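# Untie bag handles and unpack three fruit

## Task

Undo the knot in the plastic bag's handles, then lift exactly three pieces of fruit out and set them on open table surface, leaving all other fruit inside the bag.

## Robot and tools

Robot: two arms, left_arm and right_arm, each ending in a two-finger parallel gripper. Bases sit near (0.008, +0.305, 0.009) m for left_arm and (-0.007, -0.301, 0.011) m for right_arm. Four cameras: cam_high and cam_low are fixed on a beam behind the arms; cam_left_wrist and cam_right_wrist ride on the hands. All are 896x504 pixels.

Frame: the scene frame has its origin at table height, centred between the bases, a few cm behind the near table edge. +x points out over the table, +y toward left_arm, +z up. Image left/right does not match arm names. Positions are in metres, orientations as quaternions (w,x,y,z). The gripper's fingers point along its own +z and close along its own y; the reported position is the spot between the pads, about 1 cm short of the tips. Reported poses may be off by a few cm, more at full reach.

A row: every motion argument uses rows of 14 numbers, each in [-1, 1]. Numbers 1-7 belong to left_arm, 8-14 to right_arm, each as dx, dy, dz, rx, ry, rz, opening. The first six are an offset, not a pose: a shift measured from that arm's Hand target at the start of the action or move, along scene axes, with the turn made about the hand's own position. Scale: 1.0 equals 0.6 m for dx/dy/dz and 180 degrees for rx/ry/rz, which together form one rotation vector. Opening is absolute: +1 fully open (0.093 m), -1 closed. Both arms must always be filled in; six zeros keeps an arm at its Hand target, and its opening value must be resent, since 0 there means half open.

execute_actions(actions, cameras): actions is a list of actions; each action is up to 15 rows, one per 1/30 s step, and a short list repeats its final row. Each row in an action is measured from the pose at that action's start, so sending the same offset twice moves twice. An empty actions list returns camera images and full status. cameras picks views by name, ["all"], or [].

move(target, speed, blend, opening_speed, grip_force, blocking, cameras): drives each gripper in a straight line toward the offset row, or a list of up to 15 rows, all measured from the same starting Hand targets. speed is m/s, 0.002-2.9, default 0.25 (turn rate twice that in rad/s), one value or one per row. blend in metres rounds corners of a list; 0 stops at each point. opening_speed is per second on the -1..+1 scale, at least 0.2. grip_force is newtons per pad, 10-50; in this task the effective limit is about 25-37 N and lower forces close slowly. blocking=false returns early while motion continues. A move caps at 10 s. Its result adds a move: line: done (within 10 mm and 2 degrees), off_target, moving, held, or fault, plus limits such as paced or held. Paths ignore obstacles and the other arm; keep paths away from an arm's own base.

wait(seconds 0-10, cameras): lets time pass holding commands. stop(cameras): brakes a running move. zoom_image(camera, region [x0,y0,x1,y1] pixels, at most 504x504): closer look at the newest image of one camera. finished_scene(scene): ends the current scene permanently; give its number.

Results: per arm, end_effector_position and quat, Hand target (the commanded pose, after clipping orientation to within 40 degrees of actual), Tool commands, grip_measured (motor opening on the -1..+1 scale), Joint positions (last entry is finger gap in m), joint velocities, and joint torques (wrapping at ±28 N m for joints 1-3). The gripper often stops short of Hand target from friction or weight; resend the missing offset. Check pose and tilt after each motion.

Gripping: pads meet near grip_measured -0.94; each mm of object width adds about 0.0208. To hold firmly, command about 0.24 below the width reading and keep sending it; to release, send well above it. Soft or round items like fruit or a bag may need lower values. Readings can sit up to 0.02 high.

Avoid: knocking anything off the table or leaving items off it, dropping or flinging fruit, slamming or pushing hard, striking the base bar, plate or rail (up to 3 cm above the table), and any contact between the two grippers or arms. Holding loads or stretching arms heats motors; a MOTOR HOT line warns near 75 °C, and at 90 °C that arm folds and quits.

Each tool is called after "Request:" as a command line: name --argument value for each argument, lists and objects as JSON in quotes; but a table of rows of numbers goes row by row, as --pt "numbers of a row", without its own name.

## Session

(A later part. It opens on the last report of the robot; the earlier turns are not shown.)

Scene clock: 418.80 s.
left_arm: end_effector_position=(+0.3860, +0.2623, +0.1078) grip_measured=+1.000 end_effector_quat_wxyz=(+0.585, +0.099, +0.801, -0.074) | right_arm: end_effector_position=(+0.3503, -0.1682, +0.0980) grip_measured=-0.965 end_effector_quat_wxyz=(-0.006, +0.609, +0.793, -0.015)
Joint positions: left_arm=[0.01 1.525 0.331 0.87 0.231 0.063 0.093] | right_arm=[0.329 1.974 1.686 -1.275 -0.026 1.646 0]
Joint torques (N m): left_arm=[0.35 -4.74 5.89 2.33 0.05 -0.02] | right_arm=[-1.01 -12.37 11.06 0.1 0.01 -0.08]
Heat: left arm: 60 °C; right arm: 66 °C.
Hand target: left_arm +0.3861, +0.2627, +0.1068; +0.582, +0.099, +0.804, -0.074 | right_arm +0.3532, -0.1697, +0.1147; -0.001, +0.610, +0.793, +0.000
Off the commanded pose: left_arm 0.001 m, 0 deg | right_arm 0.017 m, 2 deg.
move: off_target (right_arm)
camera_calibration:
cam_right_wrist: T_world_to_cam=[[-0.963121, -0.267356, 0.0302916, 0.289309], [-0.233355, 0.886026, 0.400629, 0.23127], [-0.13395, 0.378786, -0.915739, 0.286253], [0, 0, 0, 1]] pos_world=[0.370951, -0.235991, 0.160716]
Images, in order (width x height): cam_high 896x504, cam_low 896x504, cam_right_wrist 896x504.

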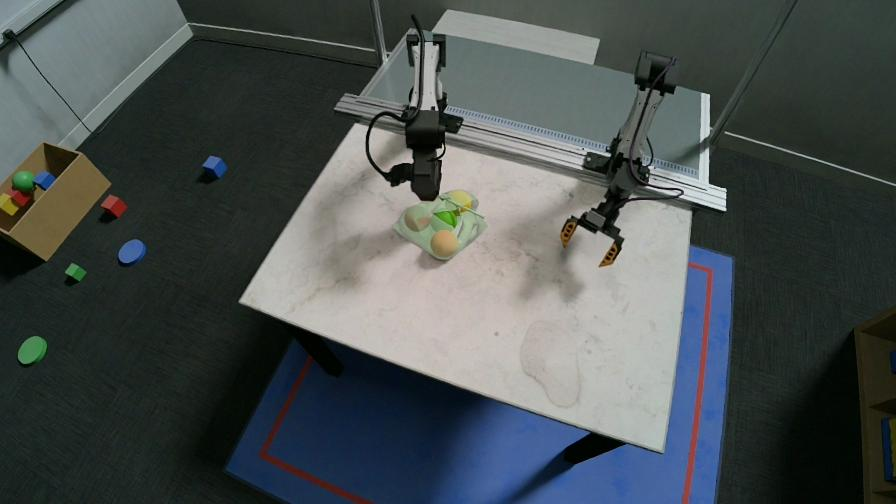

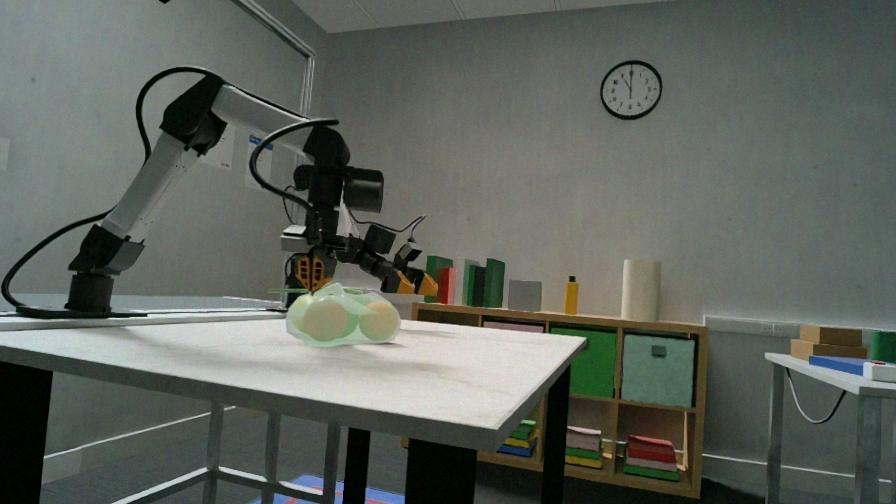

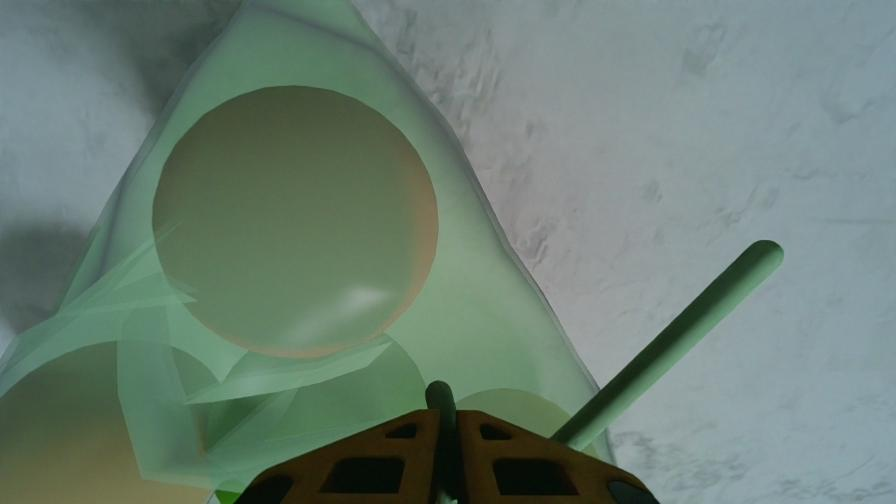

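Request:
move --target '[0,0,0,0,0,0,1,0,-0.01,0.06,0,0,0,-1]' --speed 0.05 --cameras '["cam_high","cam_low","cam_right_wrist"]'

Request:
zoom_image --camera "cam_low" --region '[220, 250, 430, 360]'

Request:
zoom_image --camera "cam_high" --region '[370, 150, 510, 270]'

Scene clock: 429.20 s.
left_arm: end_effector_position=(+0.3860, +0.2623, +0.1078) grip_measured=+1.000 end_effector_quat_wxyz=(+0.585, +0.099, +0.801, -0.074) | right_arm: end_effector_position=(+0.3522, -0.1736, +0.1333) grip_measured=-0.965 end_effector_quat_wxyz=(-0.007, +0.609, +0.793, -0.015)
Joint positions: left_arm=[0.01 1.525 0.331 0.87 0.231 0.063 0.093] | right_arm=[0.31 1.974 1.825 -1.416 -0.026 1.627 0]
Joint torques (N m): left_arm=[0.28 -4.78 5.87 2.3 0.05 -0.02] | right_arm=[-1.02 -12.4 10.95 0.13 0.01 -0.08]
Heat: left arm: 60 °C; right arm: 67 °C.
Hand target: left_arm +0.3861, +0.2627, +0.1068; +0.582, +0.099, +0.804, -0.074 | right_arm +0.3531, -0.1757, +0.1507; -0.001, +0.610, +0.793, +0.000
Off the commanded pose: left_arm 0.001 m, 0 deg | right_arm 0.018 m, 2 deg.
move: off_target (right_arm)
camera_calibration:
cam_right_wrist: T_world_to_cam=[[-0.963081, -0.267247, 0.0324552, 0.288405], [-0.232481, 0.886405, 0.400298, 0.222233], [-0.135747, 0.377974, -0.91581, 0.321393], [0, 0, 0, 1]] pos_world=[0.37305, -0.241391, 0.196016]
Images, in order (width x height): cam_high 896x504, cam_low 896x504, cam_right_wrist 896x504.

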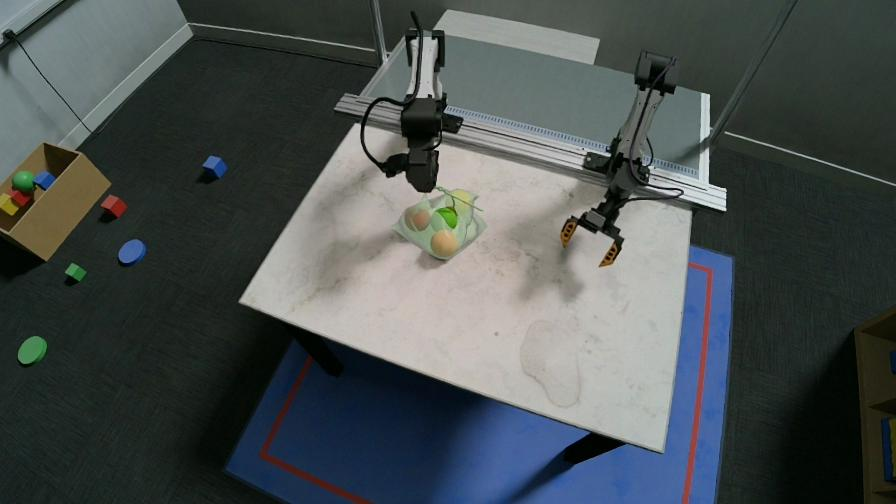

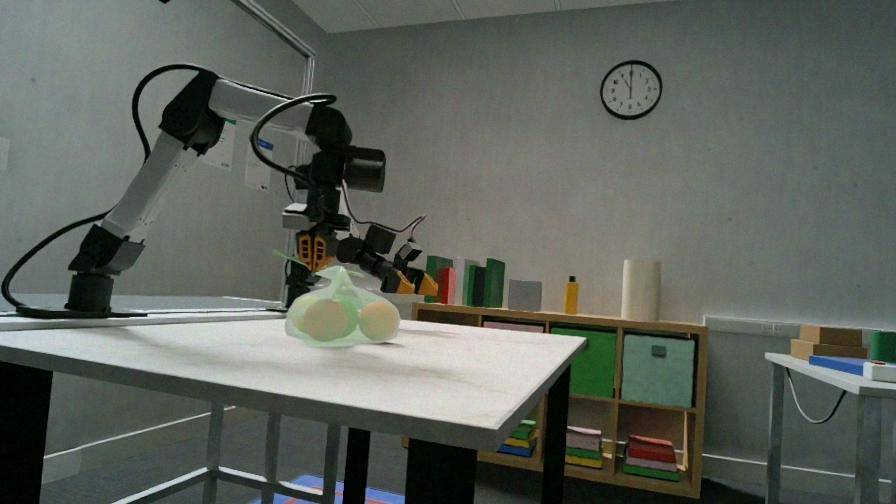

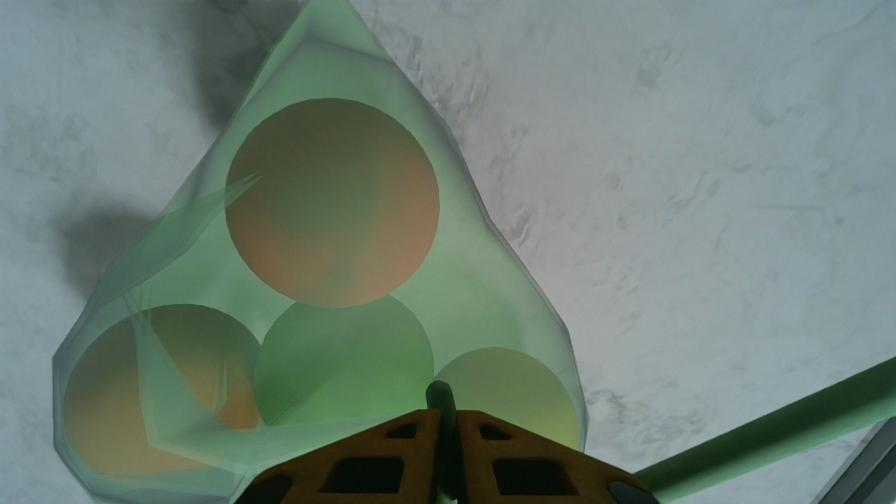

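Scaled by 2.400 from the camera's 896x504 image, which has a finer 1280x720 frame.

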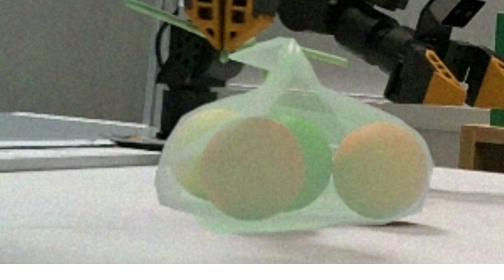

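Scaled by 3.600 from the camera's 896x504 image, which has a finer 1280x720 frame.

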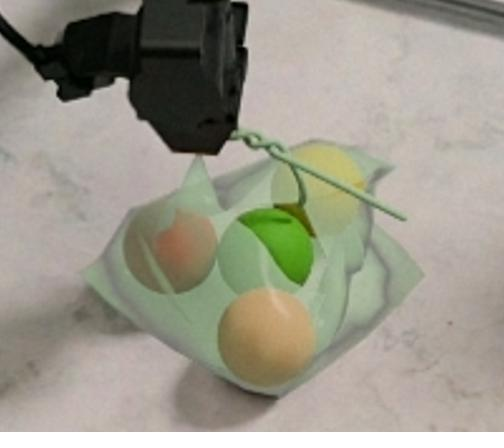

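Request:
move --target '[-0.243,-0.488,0.055,0.006,0.008,-0.170,-0.2,0,0,0,0,0,0,-1]' --cameras '["all"]'

Request:
zoom_image --camera "cam_low" --region '[220, 230, 430, 360]'

Request:
zoom_image --camera "cam_high" --region '[370, 150, 510, 270]'

Scene clock: 465.00 s.
left_arm: end_effector_position=(+0.2377, -0.0281, +0.1422) grip_measured=-0.198 end_effector_quat_wxyz=(+0.537, +0.315, +0.750, -0.225) | right_arm: end_effector_position=(+0.3521, -0.1736, +0.1333) grip_measured=-0.965 end_effector_quat_wxyz=(-0.007, +0.609, +0.793, -0.016)
Joint positions: left_arm=[-1.049 1.442 0.503 0.599 -0.256 -0.101 0.036] | right_arm=[0.31 1.974 1.825 -1.417 -0.026 1.627 0]
Joint torques (N m): left_arm=[0.09 -3.84 8.29 2.18 -0.18 -0.11] | right_arm=[-1.05 -12.52 11 0.13 0 -0.11]
Heat: left arm: 60 °C; right arm: 67 °C.
Hand target: left_arm +0.2402, -0.0301, +0.1398; +0.531, +0.312, +0.757, -0.218 | right_arm +0.3532, -0.1756, +0.1507; -0.001, +0.610, +0.793, +0.000
Off the commanded pose: left_arm 0.004 m, 1 deg | right_arm 0.018 m, 2 deg.
move: off_target (right_arm)
camera_calibration:
cam_left_wrist: T_world_to_cam=[[-0.718554, -0.695459, -0.00408564, 0.151001], [-0.475933, 0.496005, -0.726269, 0.270085], [0.507117, -0.51992, -0.687398, 0.0515914], [0, 0, 0, 1]] pos_world=[0.210882, -0.00212488, 0.232235]
cam_right_wrist: T_world_to_cam=[[-0.962967, -0.267611, 0.0328431, 0.288101], [-0.232663, 0.886343, 0.400329, 0.222256], [-0.136243, 0.377862, -0.915783, 0.321532], [0, 0, 0, 1]] pos_world=[0.372949, -0.241391, 0.196016]

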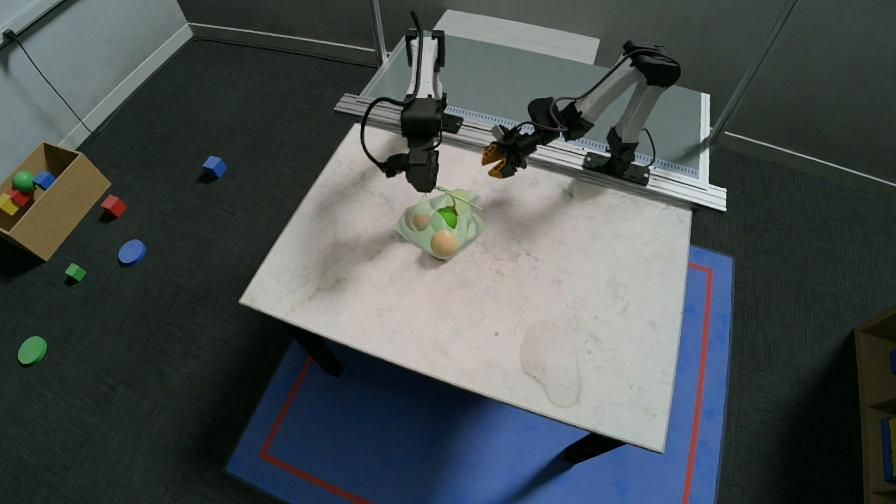

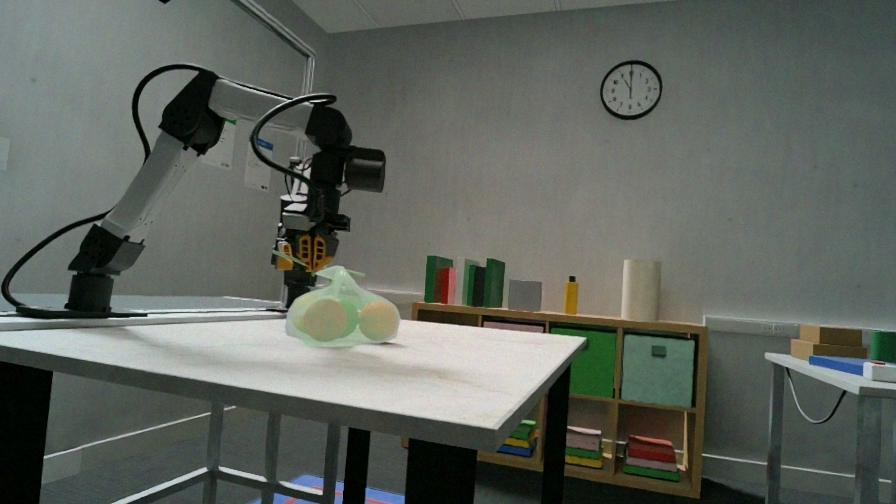

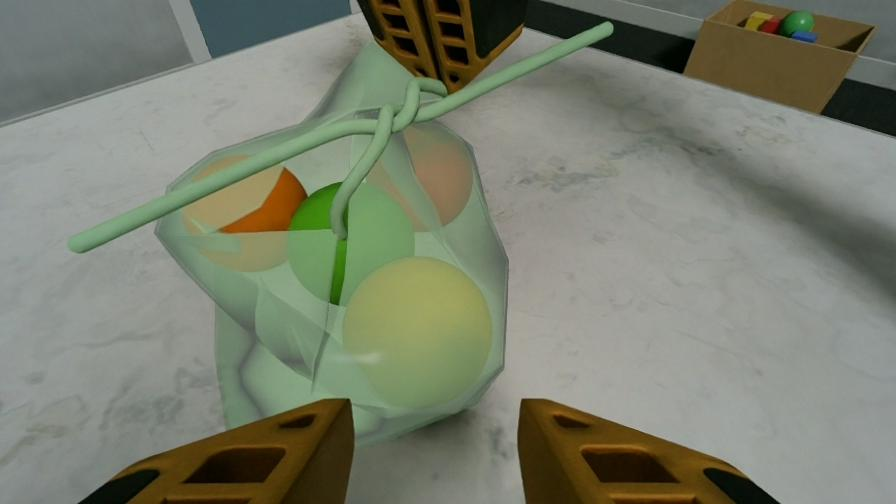

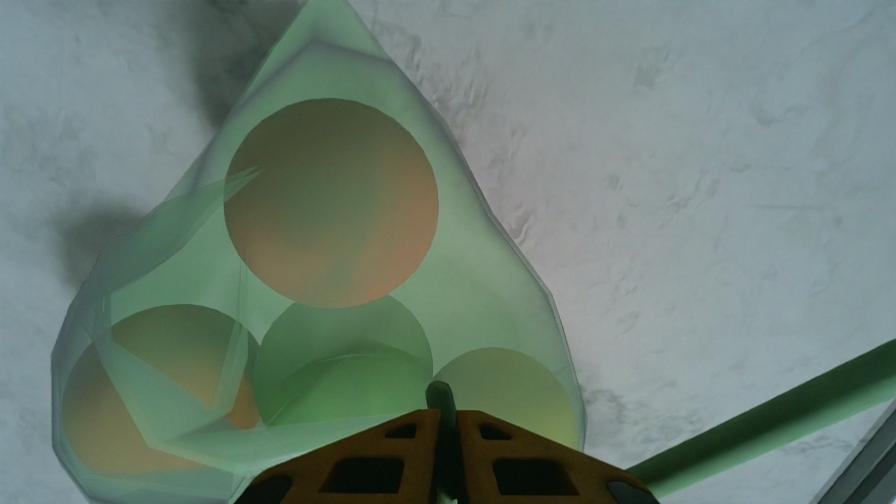

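Scaled by 2.400 from the camera's 896x504 image, which has a finer 1280x720 frame.

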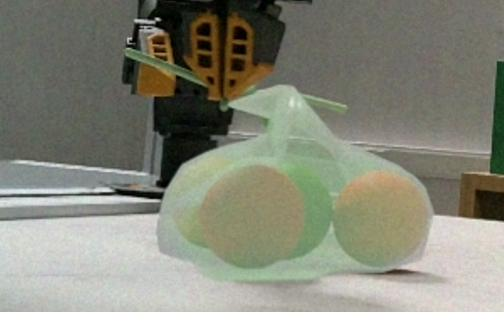

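Scaled by 3.600 from the camera's 896x504 image, which has a finer 1280x720 frame.

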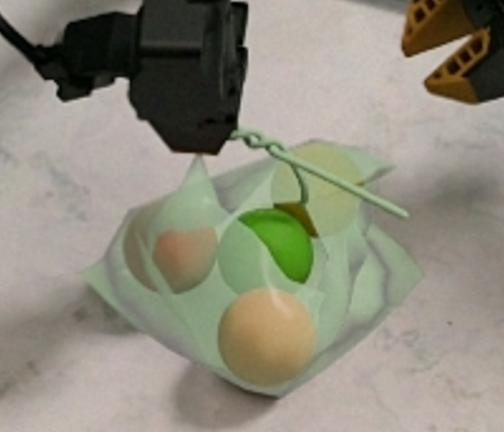

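Request:
zoom_image --camera "cam_left_wrist" --region '[320, 50, 480, 250]'

Scaled by 2.520 from the camera's 896x504 image, which has a finer 1280x720 frame.

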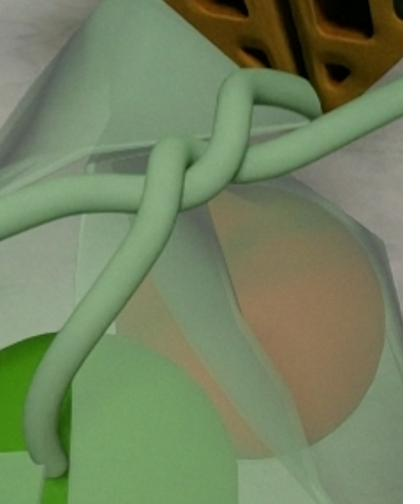

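Request:
move --target '[0.102,-0.057,-0.022,0,0,0,-0.3,0,0,0,0,0,0,-1]' --speed 0.15 --cameras '["cam_left_wrist","cam_high","cam_low"]'

Request:
zoom_image --camera "cam_high" --region '[370, 150, 510, 270]'

Scene clock: 542.33 s.
left_arm: end_effector_position=(+0.2981, -0.0594, +0.1254) grip_measured=-0.298 end_effector_quat_wxyz=(+0.530, +0.307, +0.760, -0.217) | right_arm: end_effector_position=(+0.3521, -0.1736, +0.1333) grip_measured=-0.965 end_effector_quat_wxyz=(-0.007, +0.609, +0.793, -0.016)
Joint positions: left_arm=[-0.936 1.714 0.712 0.646 -0.169 -0.08 0.031] | right_arm=[0.31 1.974 1.825 -1.417 -0.026 1.627 0]
Joint torques (N m): left_arm=[0.64 -5.49 8.1 2.45 0.06 0.08] | right_arm=[-0.98 -12.49 10.99 0.15 -0.04 -0.07]
Heat: left arm: 60 °C; right arm: 67 °C.
Hand target: left_arm +0.3014, -0.0643, +0.1266; +0.531, +0.312, +0.757, -0.219 | right_arm +0.3532, -0.1756, +0.1507; -0.001, +0.610, +0.793, +0.000
Off the commanded pose: left_arm 0.006 m, 1 deg | right_arm 0.018 m, 2 deg.
move: off_target (right_arm)
camera_calibration:
cam_left_wrist: T_world_to_cam=[[-0.701732, -0.71244, 0.00113218, 0.165971], [-0.501536, 0.492868, -0.711015, 0.307727], [0.505997, -0.49951, -0.703176, -0.00331404], [0, 0, 0, 1]] pos_world=[0.27248, -0.0350798, 0.21628]
Images, in order (width x height): cam_high 896x504, cam_low 896x504, cam_left_wrist 896x504.

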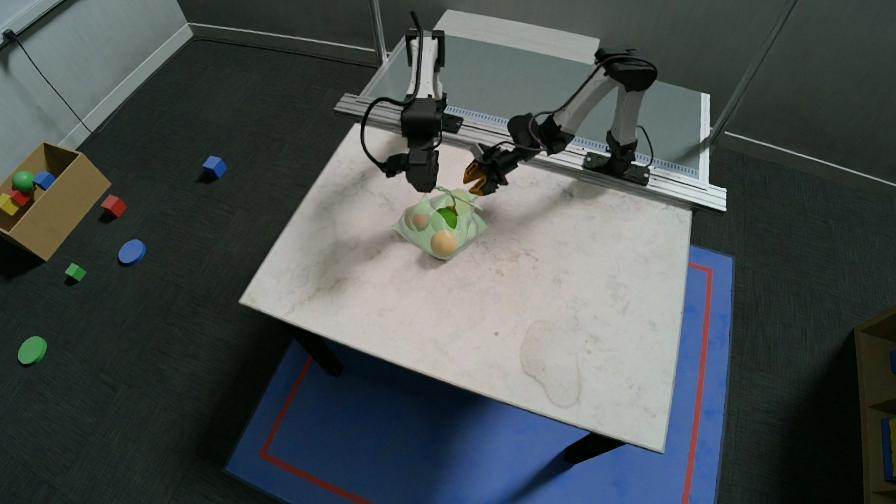

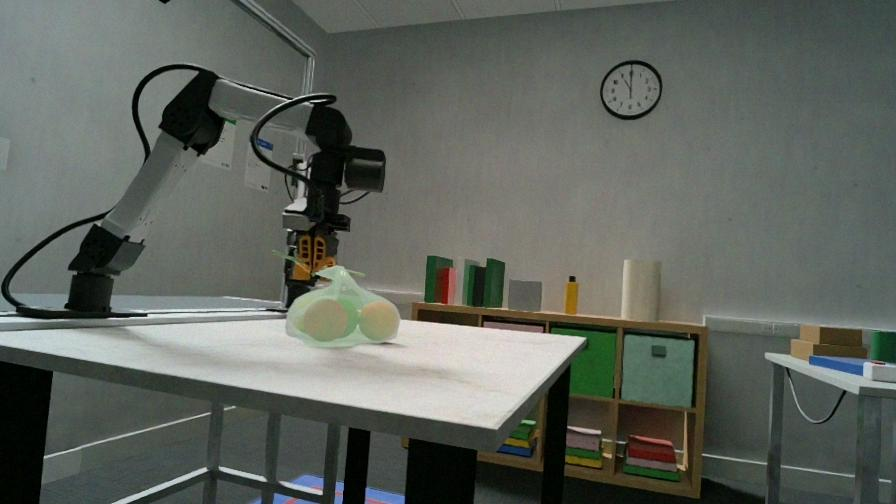

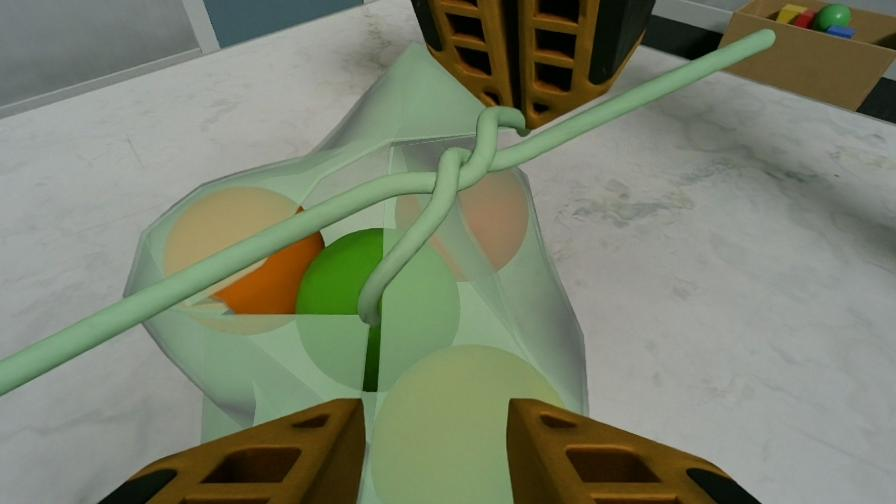

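Scaled by 3.600 from the camera's 896x504 image, which has a finer 1280x720 frame.

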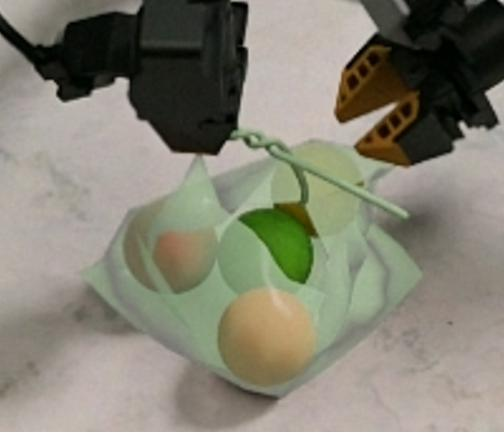

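Request:
move --target '[0.05,-0.023,0.008,0,0,0,-0.3,0,0,0,0,0,0,-1]' --speed 0.08 --cameras '["cam_left_wrist","cam_high","cam_low"]'

Request:
zoom_image --camera "cam_high" --region '[370, 150, 510, 270]'

Scene clock: 591.97 s.
left_arm: end_effector_position=(+0.3287, -0.0755, +0.1375) grip_measured=-0.298 end_effector_quat_wxyz=(+0.540, +0.303, +0.753, -0.223) | right_arm: end_effector_position=(+0.3521, -0.1736, +0.1333) grip_measured=-0.965 end_effector_quat_wxyz=(-0.007, +0.609, +0.793, -0.016)
Joint positions: left_arm=[-0.889 1.793 0.839 0.629 -0.123 -0.064 0.031] | right_arm=[0.31 1.974 1.825 -1.417 -0.026 1.627 0]
Joint torques (N m): left_arm=[0.69 -6.11 8.25 2.19 0.11 0.08] | right_arm=[-1.09 -12.41 11.02 0.12 -0.02 -0.06]
Heat: left arm: 61 °C; right arm: 68 °C.
Hand target: left_arm +0.3315, -0.0780, +0.1314; +0.531, +0.312, +0.757, -0.218 | right_arm +0.3532, -0.1756, +0.1507; -0.001, +0.610, +0.793, +0.000
Off the commanded pose: left_arm 0.007 m, 2 deg | right_arm 0.018 m, 2 deg.
move: off_target (right_arm)
camera_calibration:
cam_left_wrist: T_world_to_cam=[[-0.702698, -0.711467, 0.00547096, 0.175768], [-0.488479, 0.476839, -0.730761, 0.336797], [0.517304, -0.516177, -0.682611, -0.0261315], [0, 0, 0, 1]] pos_world=[0.301548, -0.049033, 0.227319]
Images, in order (width x height): cam_high 896x504, cam_low 896x504, cam_left_wrist 896x504.

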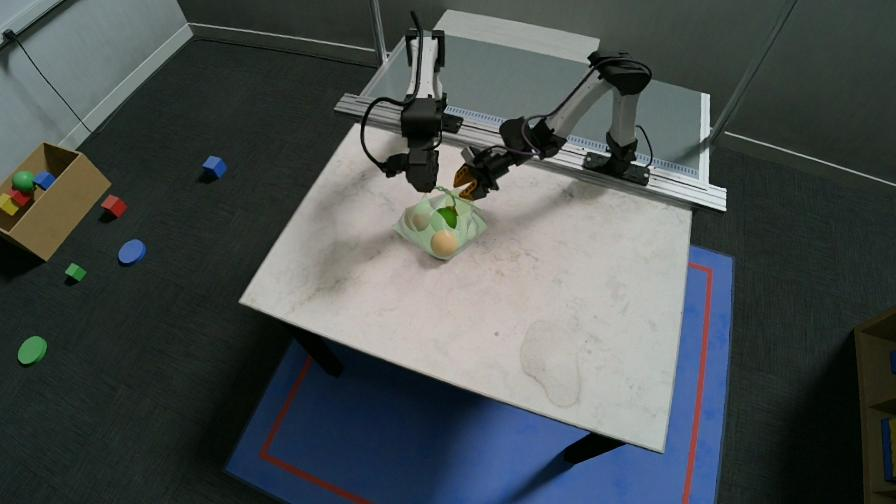

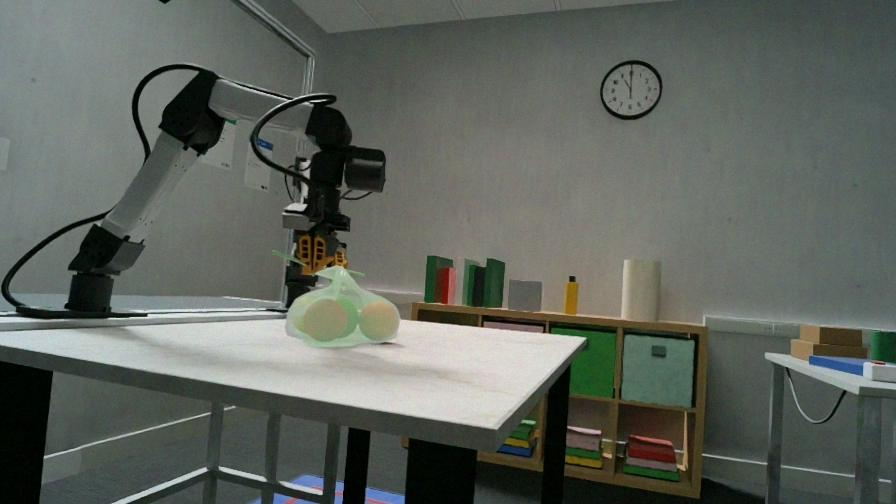

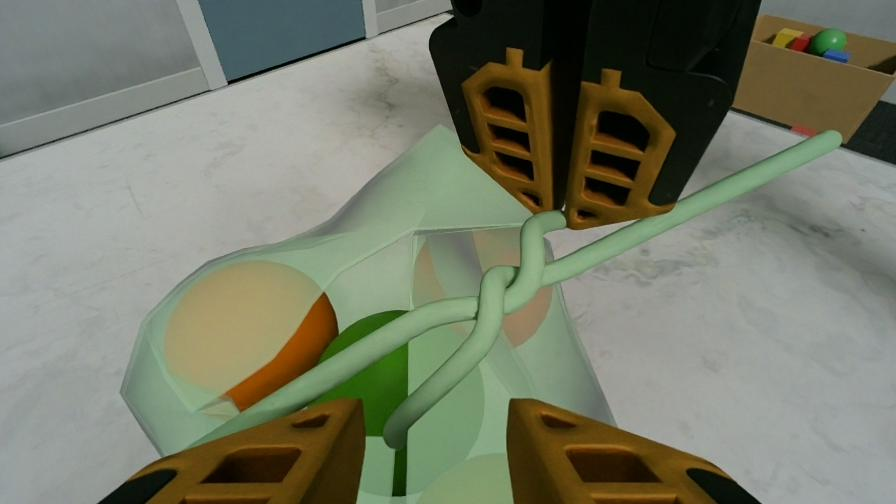

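Scaled by 3.600 from the camera's 896x504 image, which has a finer 1280x720 frame.

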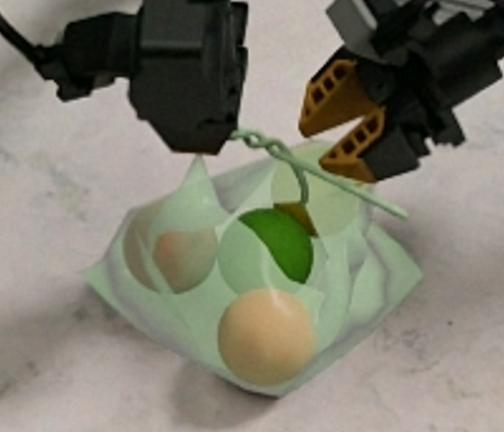

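Request:
move --target '[0.0155,-0.0165,0.0125,0,0,0,-0.3,0,0,0,0,0,0,-1]' --speed 0.06 --cameras '["cam_left_wrist","cam_high"]'

Request:
zoom_image --camera "cam_high" --region '[410, 160, 500, 240]'

Scene clock: 623.57 s.
left_arm: end_effector_position=(+0.3372, -0.0860, +0.1453) grip_measured=-0.298 end_effector_quat_wxyz=(+0.540, +0.304, +0.752, -0.224) | right_arm: end_effector_position=(+0.3521, -0.1736, +0.1333) grip_measured=-0.965 end_effector_quat_wxyz=(-0.007, +0.609, +0.793, -0.016)
Joint positions: left_arm=[-0.887 1.816 0.909 0.582 -0.12 -0.062 0.031] | right_arm=[0.31 1.974 1.825 -1.417 -0.026 1.627 0]
Joint torques (N m): left_arm=[0.77 -6.31 8.46 2.16 0.07 0.08] | right_arm=[-1.01 -12.49 10.93 0.12 -0.02 -0.09]
Heat: left arm: 58 °C; right arm: 68 °C.
Hand target: left_arm +0.3407, -0.0880, +0.1388; +0.531, +0.312, +0.757, -0.218 | right_arm +0.3532, -0.1756, +0.1507; -0.001, +0.610, +0.793, +0.000
Off the commanded pose: left_arm 0.008 m, 2 deg | right_arm 0.018 m, 2 deg.
move: off_target (right_arm)
camera_calibration:
cam_left_wrist: T_world_to_cam=[[-0.704193, -0.709986, 0.00562933, 0.174819], [-0.48745, 0.477677, -0.730902, 0.351298], [0.516241, -0.51744, -0.68246, -0.0304222], [0, 0, 0, 1]] pos_world=[0.310052, -0.0594297, 0.235018]
Images, in order (width x height): cam_high 896x504, cam_left_wrist 896x504.

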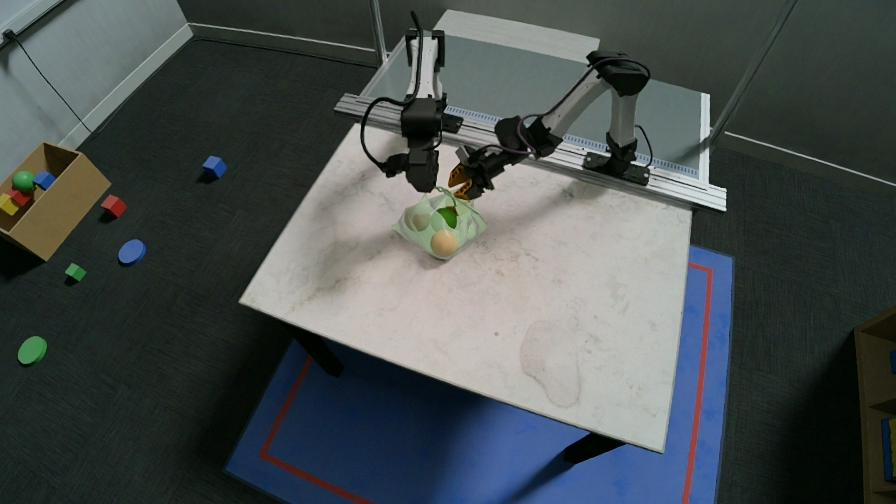

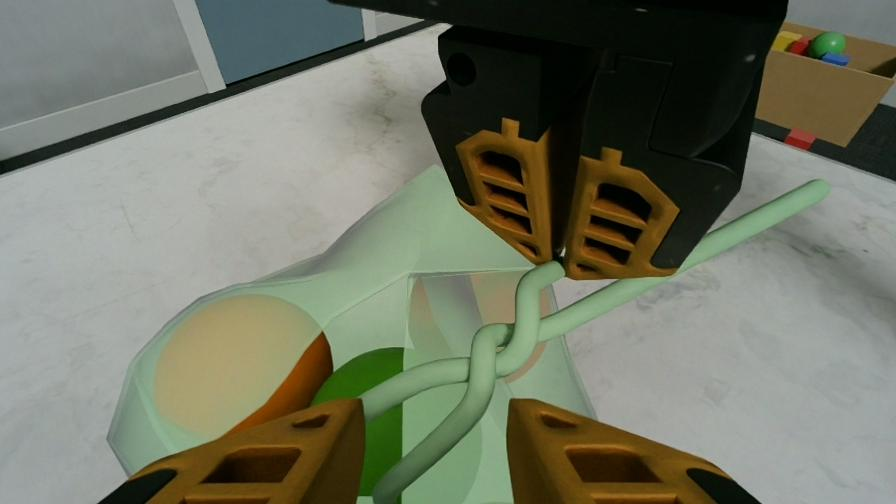

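Scaled by 5.600 from the camera's 896x504 image, which has a finer 1280x720 frame.

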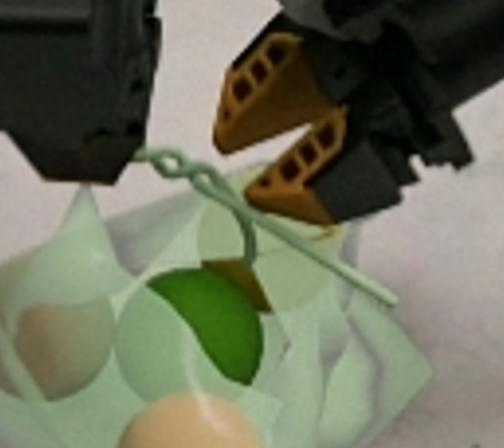

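Request:
move --target '[0.014,-0.014,-0.006,0,0,0,-0.3,0,0,0,0,0,0,-1]' --speed 0.06 --cameras '["cam_left_wrist","cam_high","cam_low"]'

Request:
zoom_image --camera "cam_high" --region '[410, 160, 500, 240]'

Request:
zoom_image --camera "cam_left_wrist" --region '[340, 330, 560, 504]'

Request:
zoom_image --camera "cam_low" --region '[220, 220, 430, 360]'

Scene clock: 637.93 s.
left_arm: end_effector_position=(+0.3454, -0.0943, +0.1410) grip_measured=-0.298 end_effector_quat_wxyz=(+0.539, +0.304, +0.753, -0.223) | right_arm: end_effector_position=(+0.3521, -0.1736, +0.1333) grip_measured=-0.965 end_effector_quat_wxyz=(-0.007, +0.609, +0.793, -0.016)
Joint positions: left_arm=[-0.884 1.864 0.955 0.582 -0.117 -0.061 0.031] | right_arm=[0.31 1.974 1.825 -1.417 -0.026 1.627 0]
Joint torques (N m): left_arm=[0.83 -6.71 8.54 2.22 0.1 0.09] | right_arm=[-0.96 -12.46 10.93 0.14 -0.04 -0.07]
Heat: left arm: 57 °C; right arm: 68 °C.
Hand target: left_arm +0.3491, -0.0964, +0.1352; +0.531, +0.312, +0.757, -0.218 | right_arm +0.3532, -0.1756, +0.1507; -0.001, +0.610, +0.793, +0.000
Off the commanded pose: left_arm 0.007 m, 1 deg | right_arm 0.018 m, 2 deg.
move: off_target (right_arm)
camera_calibration:
cam_left_wrist: T_world_to_cam=[[-0.70407, -0.710113, 0.00487081, 0.174778], [-0.488391, 0.479233, -0.729253, 0.356463], [0.515518, -0.515824, -0.684227, -0.0413266], [0, 0, 0, 1]] pos_world=[0.318454, -0.0680342, 0.230824]
Images, in order (width x height): cam_high 896x504, cam_low 896x504, cam_left_wrist 896x504.

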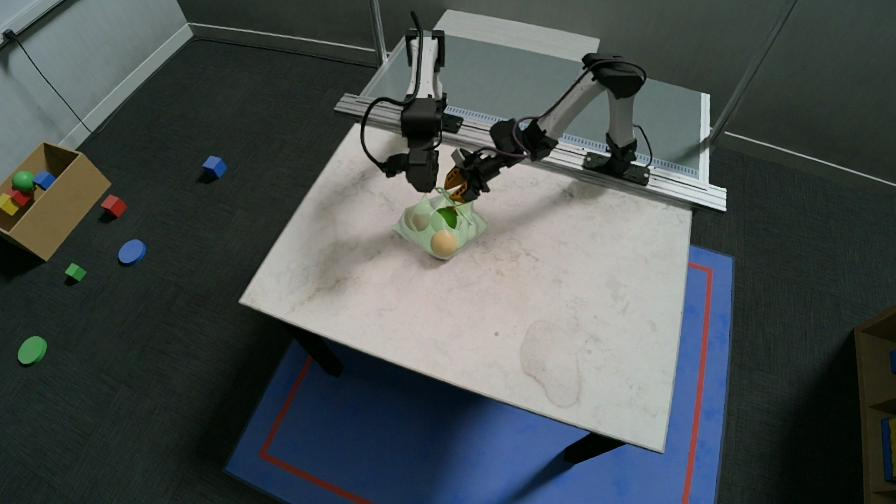

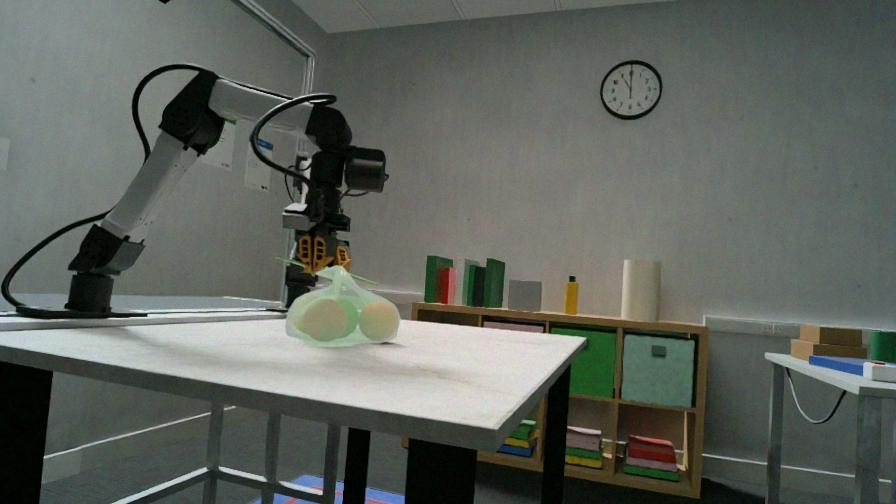

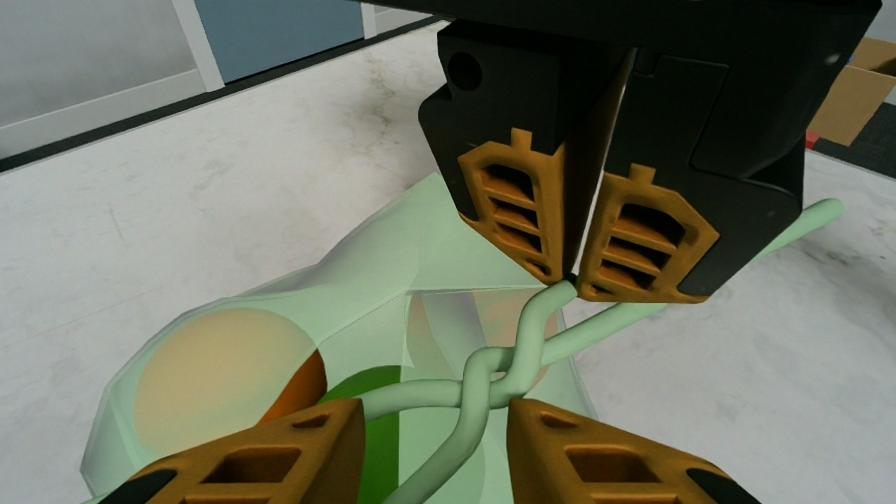

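Scaled by 5.600 from the camera's 896x504 image, which has a finer 1280x720 frame.

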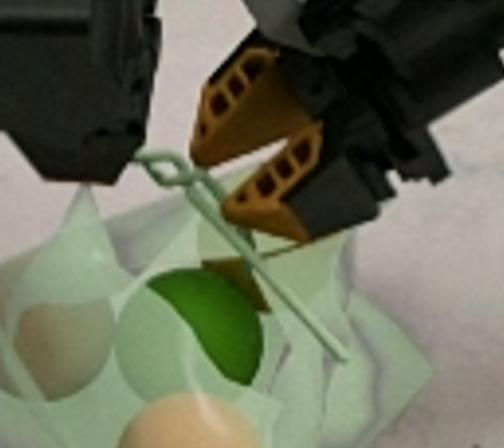

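Scaled by 2.291 from the camera's 896x504 image, which has a finer 1280x720 frame.

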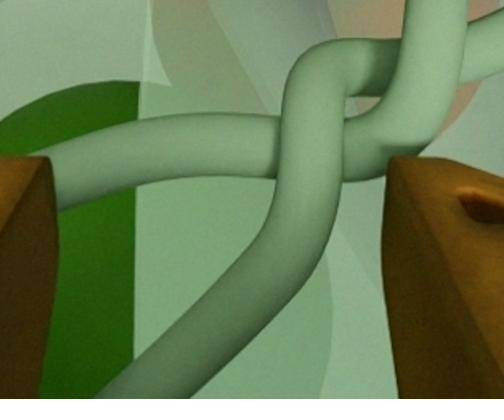

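Scaled by 2.400 from the camera's 896x504 image, which has a finer 1280x720 frame.

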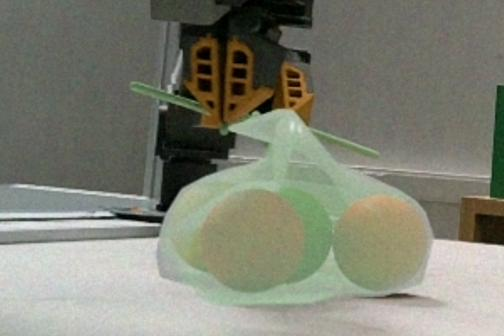

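Request:
move --target '[0.0095,-0.0095,-0.012,0,0,0,-0.3,0,0,0,0,0,0,-1]' --speed 0.06 --cameras '["cam_left_wrist","cam_high","cam_low"]'

Request:
zoom_image --camera "cam_high" --region '[410, 160, 500, 240]'

Request:
zoom_image --camera "cam_left_wrist" --region '[340, 330, 560, 504]'

Request:
zoom_image --camera "cam_low" --region '[220, 220, 430, 360]'

Scene clock: 665.13 s.
left_arm: end_effector_position=(+0.3504, -0.0989, +0.1300) grip_measured=-0.298 end_effector_quat_wxyz=(+0.533, +0.307, +0.757, -0.220) | right_arm: end_effector_position=(+0.3521, -0.1736, +0.1333) grip_measured=-0.965 end_effector_quat_wxyz=(-0.007, +0.609, +0.793, -0.016)
Joint positions: left_arm=[-0.882 1.907 0.981 0.582 -0.115 -0.06 0.031] | right_arm=[0.31 1.974 1.825 -1.417 -0.026 1.627 0]
Joint torques (N m): left_arm=[0.81 -6.91 8.49 2.37 0.08 0.08] | right_arm=[-1.14 -12.44 11 0.13 0.02 -0.07]
Heat: left arm: 57 °C; right arm: 68 °C.
Hand target: left_arm +0.3548, -0.1021, +0.1280; +0.531, +0.312, +0.757, -0.219 | right_arm +0.3532, -0.1756, +0.1507; -0.001, +0.610, +0.793, +0.000
Off the commanded pose: left_arm 0.006 m, 1 deg | right_arm 0.018 m, 2 deg.
move: off_target (right_arm)
camera_calibration:
cam_left_wrist: T_world_to_cam=[[-0.703731, -0.710461, 0.00269527, 0.175131], [-0.496461, 0.489037, -0.717195, 0.355323], [0.508222, -0.506051, -0.696867, -0.0486503], [0, 0, 0, 1]] pos_world=[0.324374, -0.0739617, 0.220461]
Images, in order (width x height): cam_high 896x504, cam_low 896x504, cam_left_wrist 896x504.

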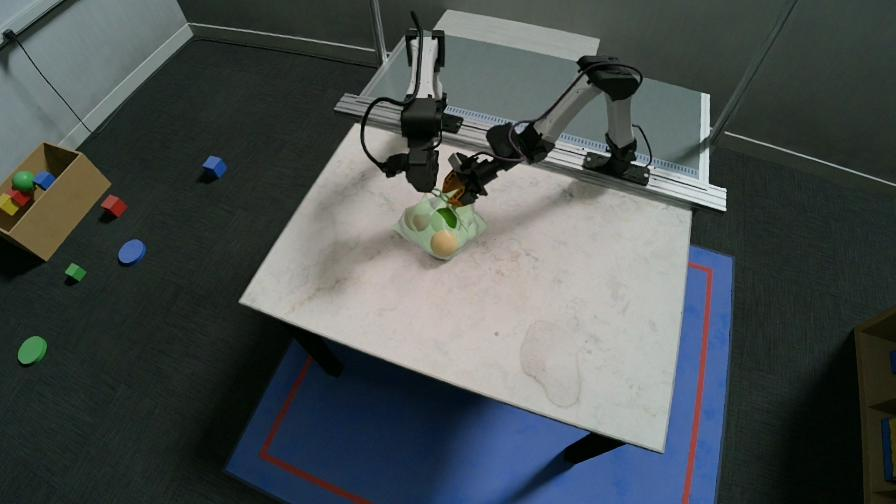

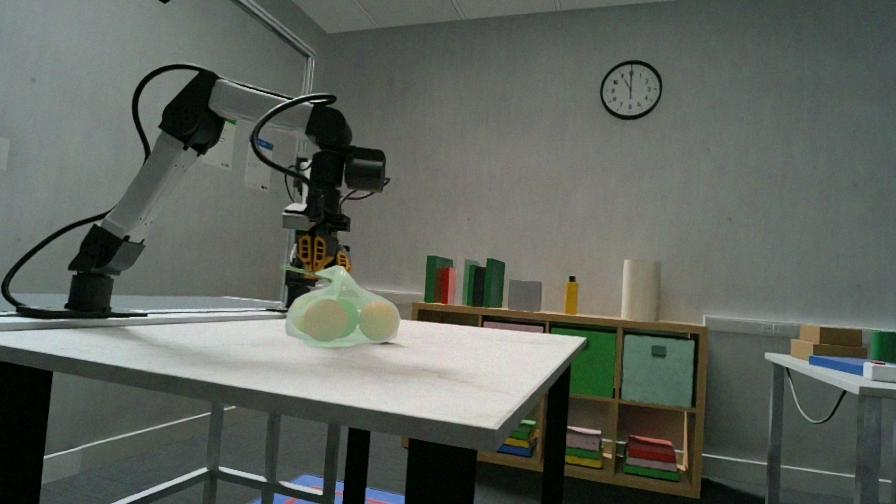

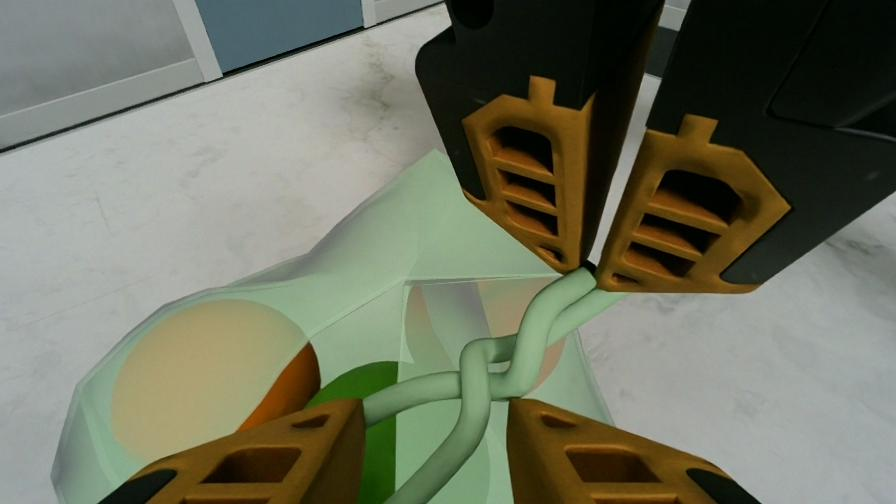

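Scaled by 5.600 from the camera's 896x504 image, which has a finer 1280x720 frame.

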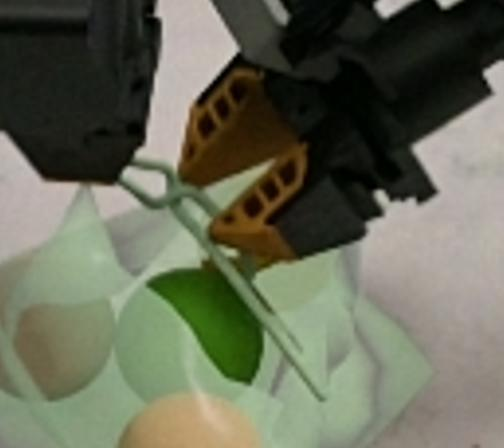

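Scaled by 2.291 from the camera's 896x504 image, which has a finer 1280x720 frame.

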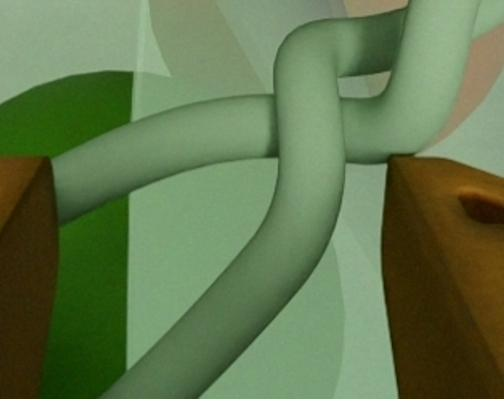

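Scaled by 2.400 from the camera's 896x504 image, which has a finer 1280x720 frame.

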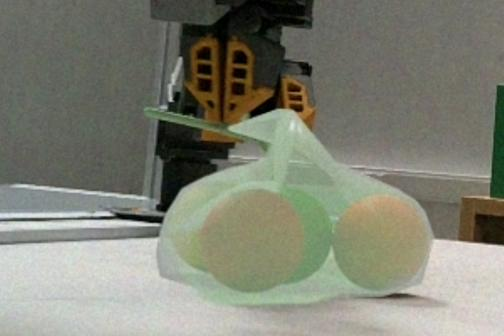

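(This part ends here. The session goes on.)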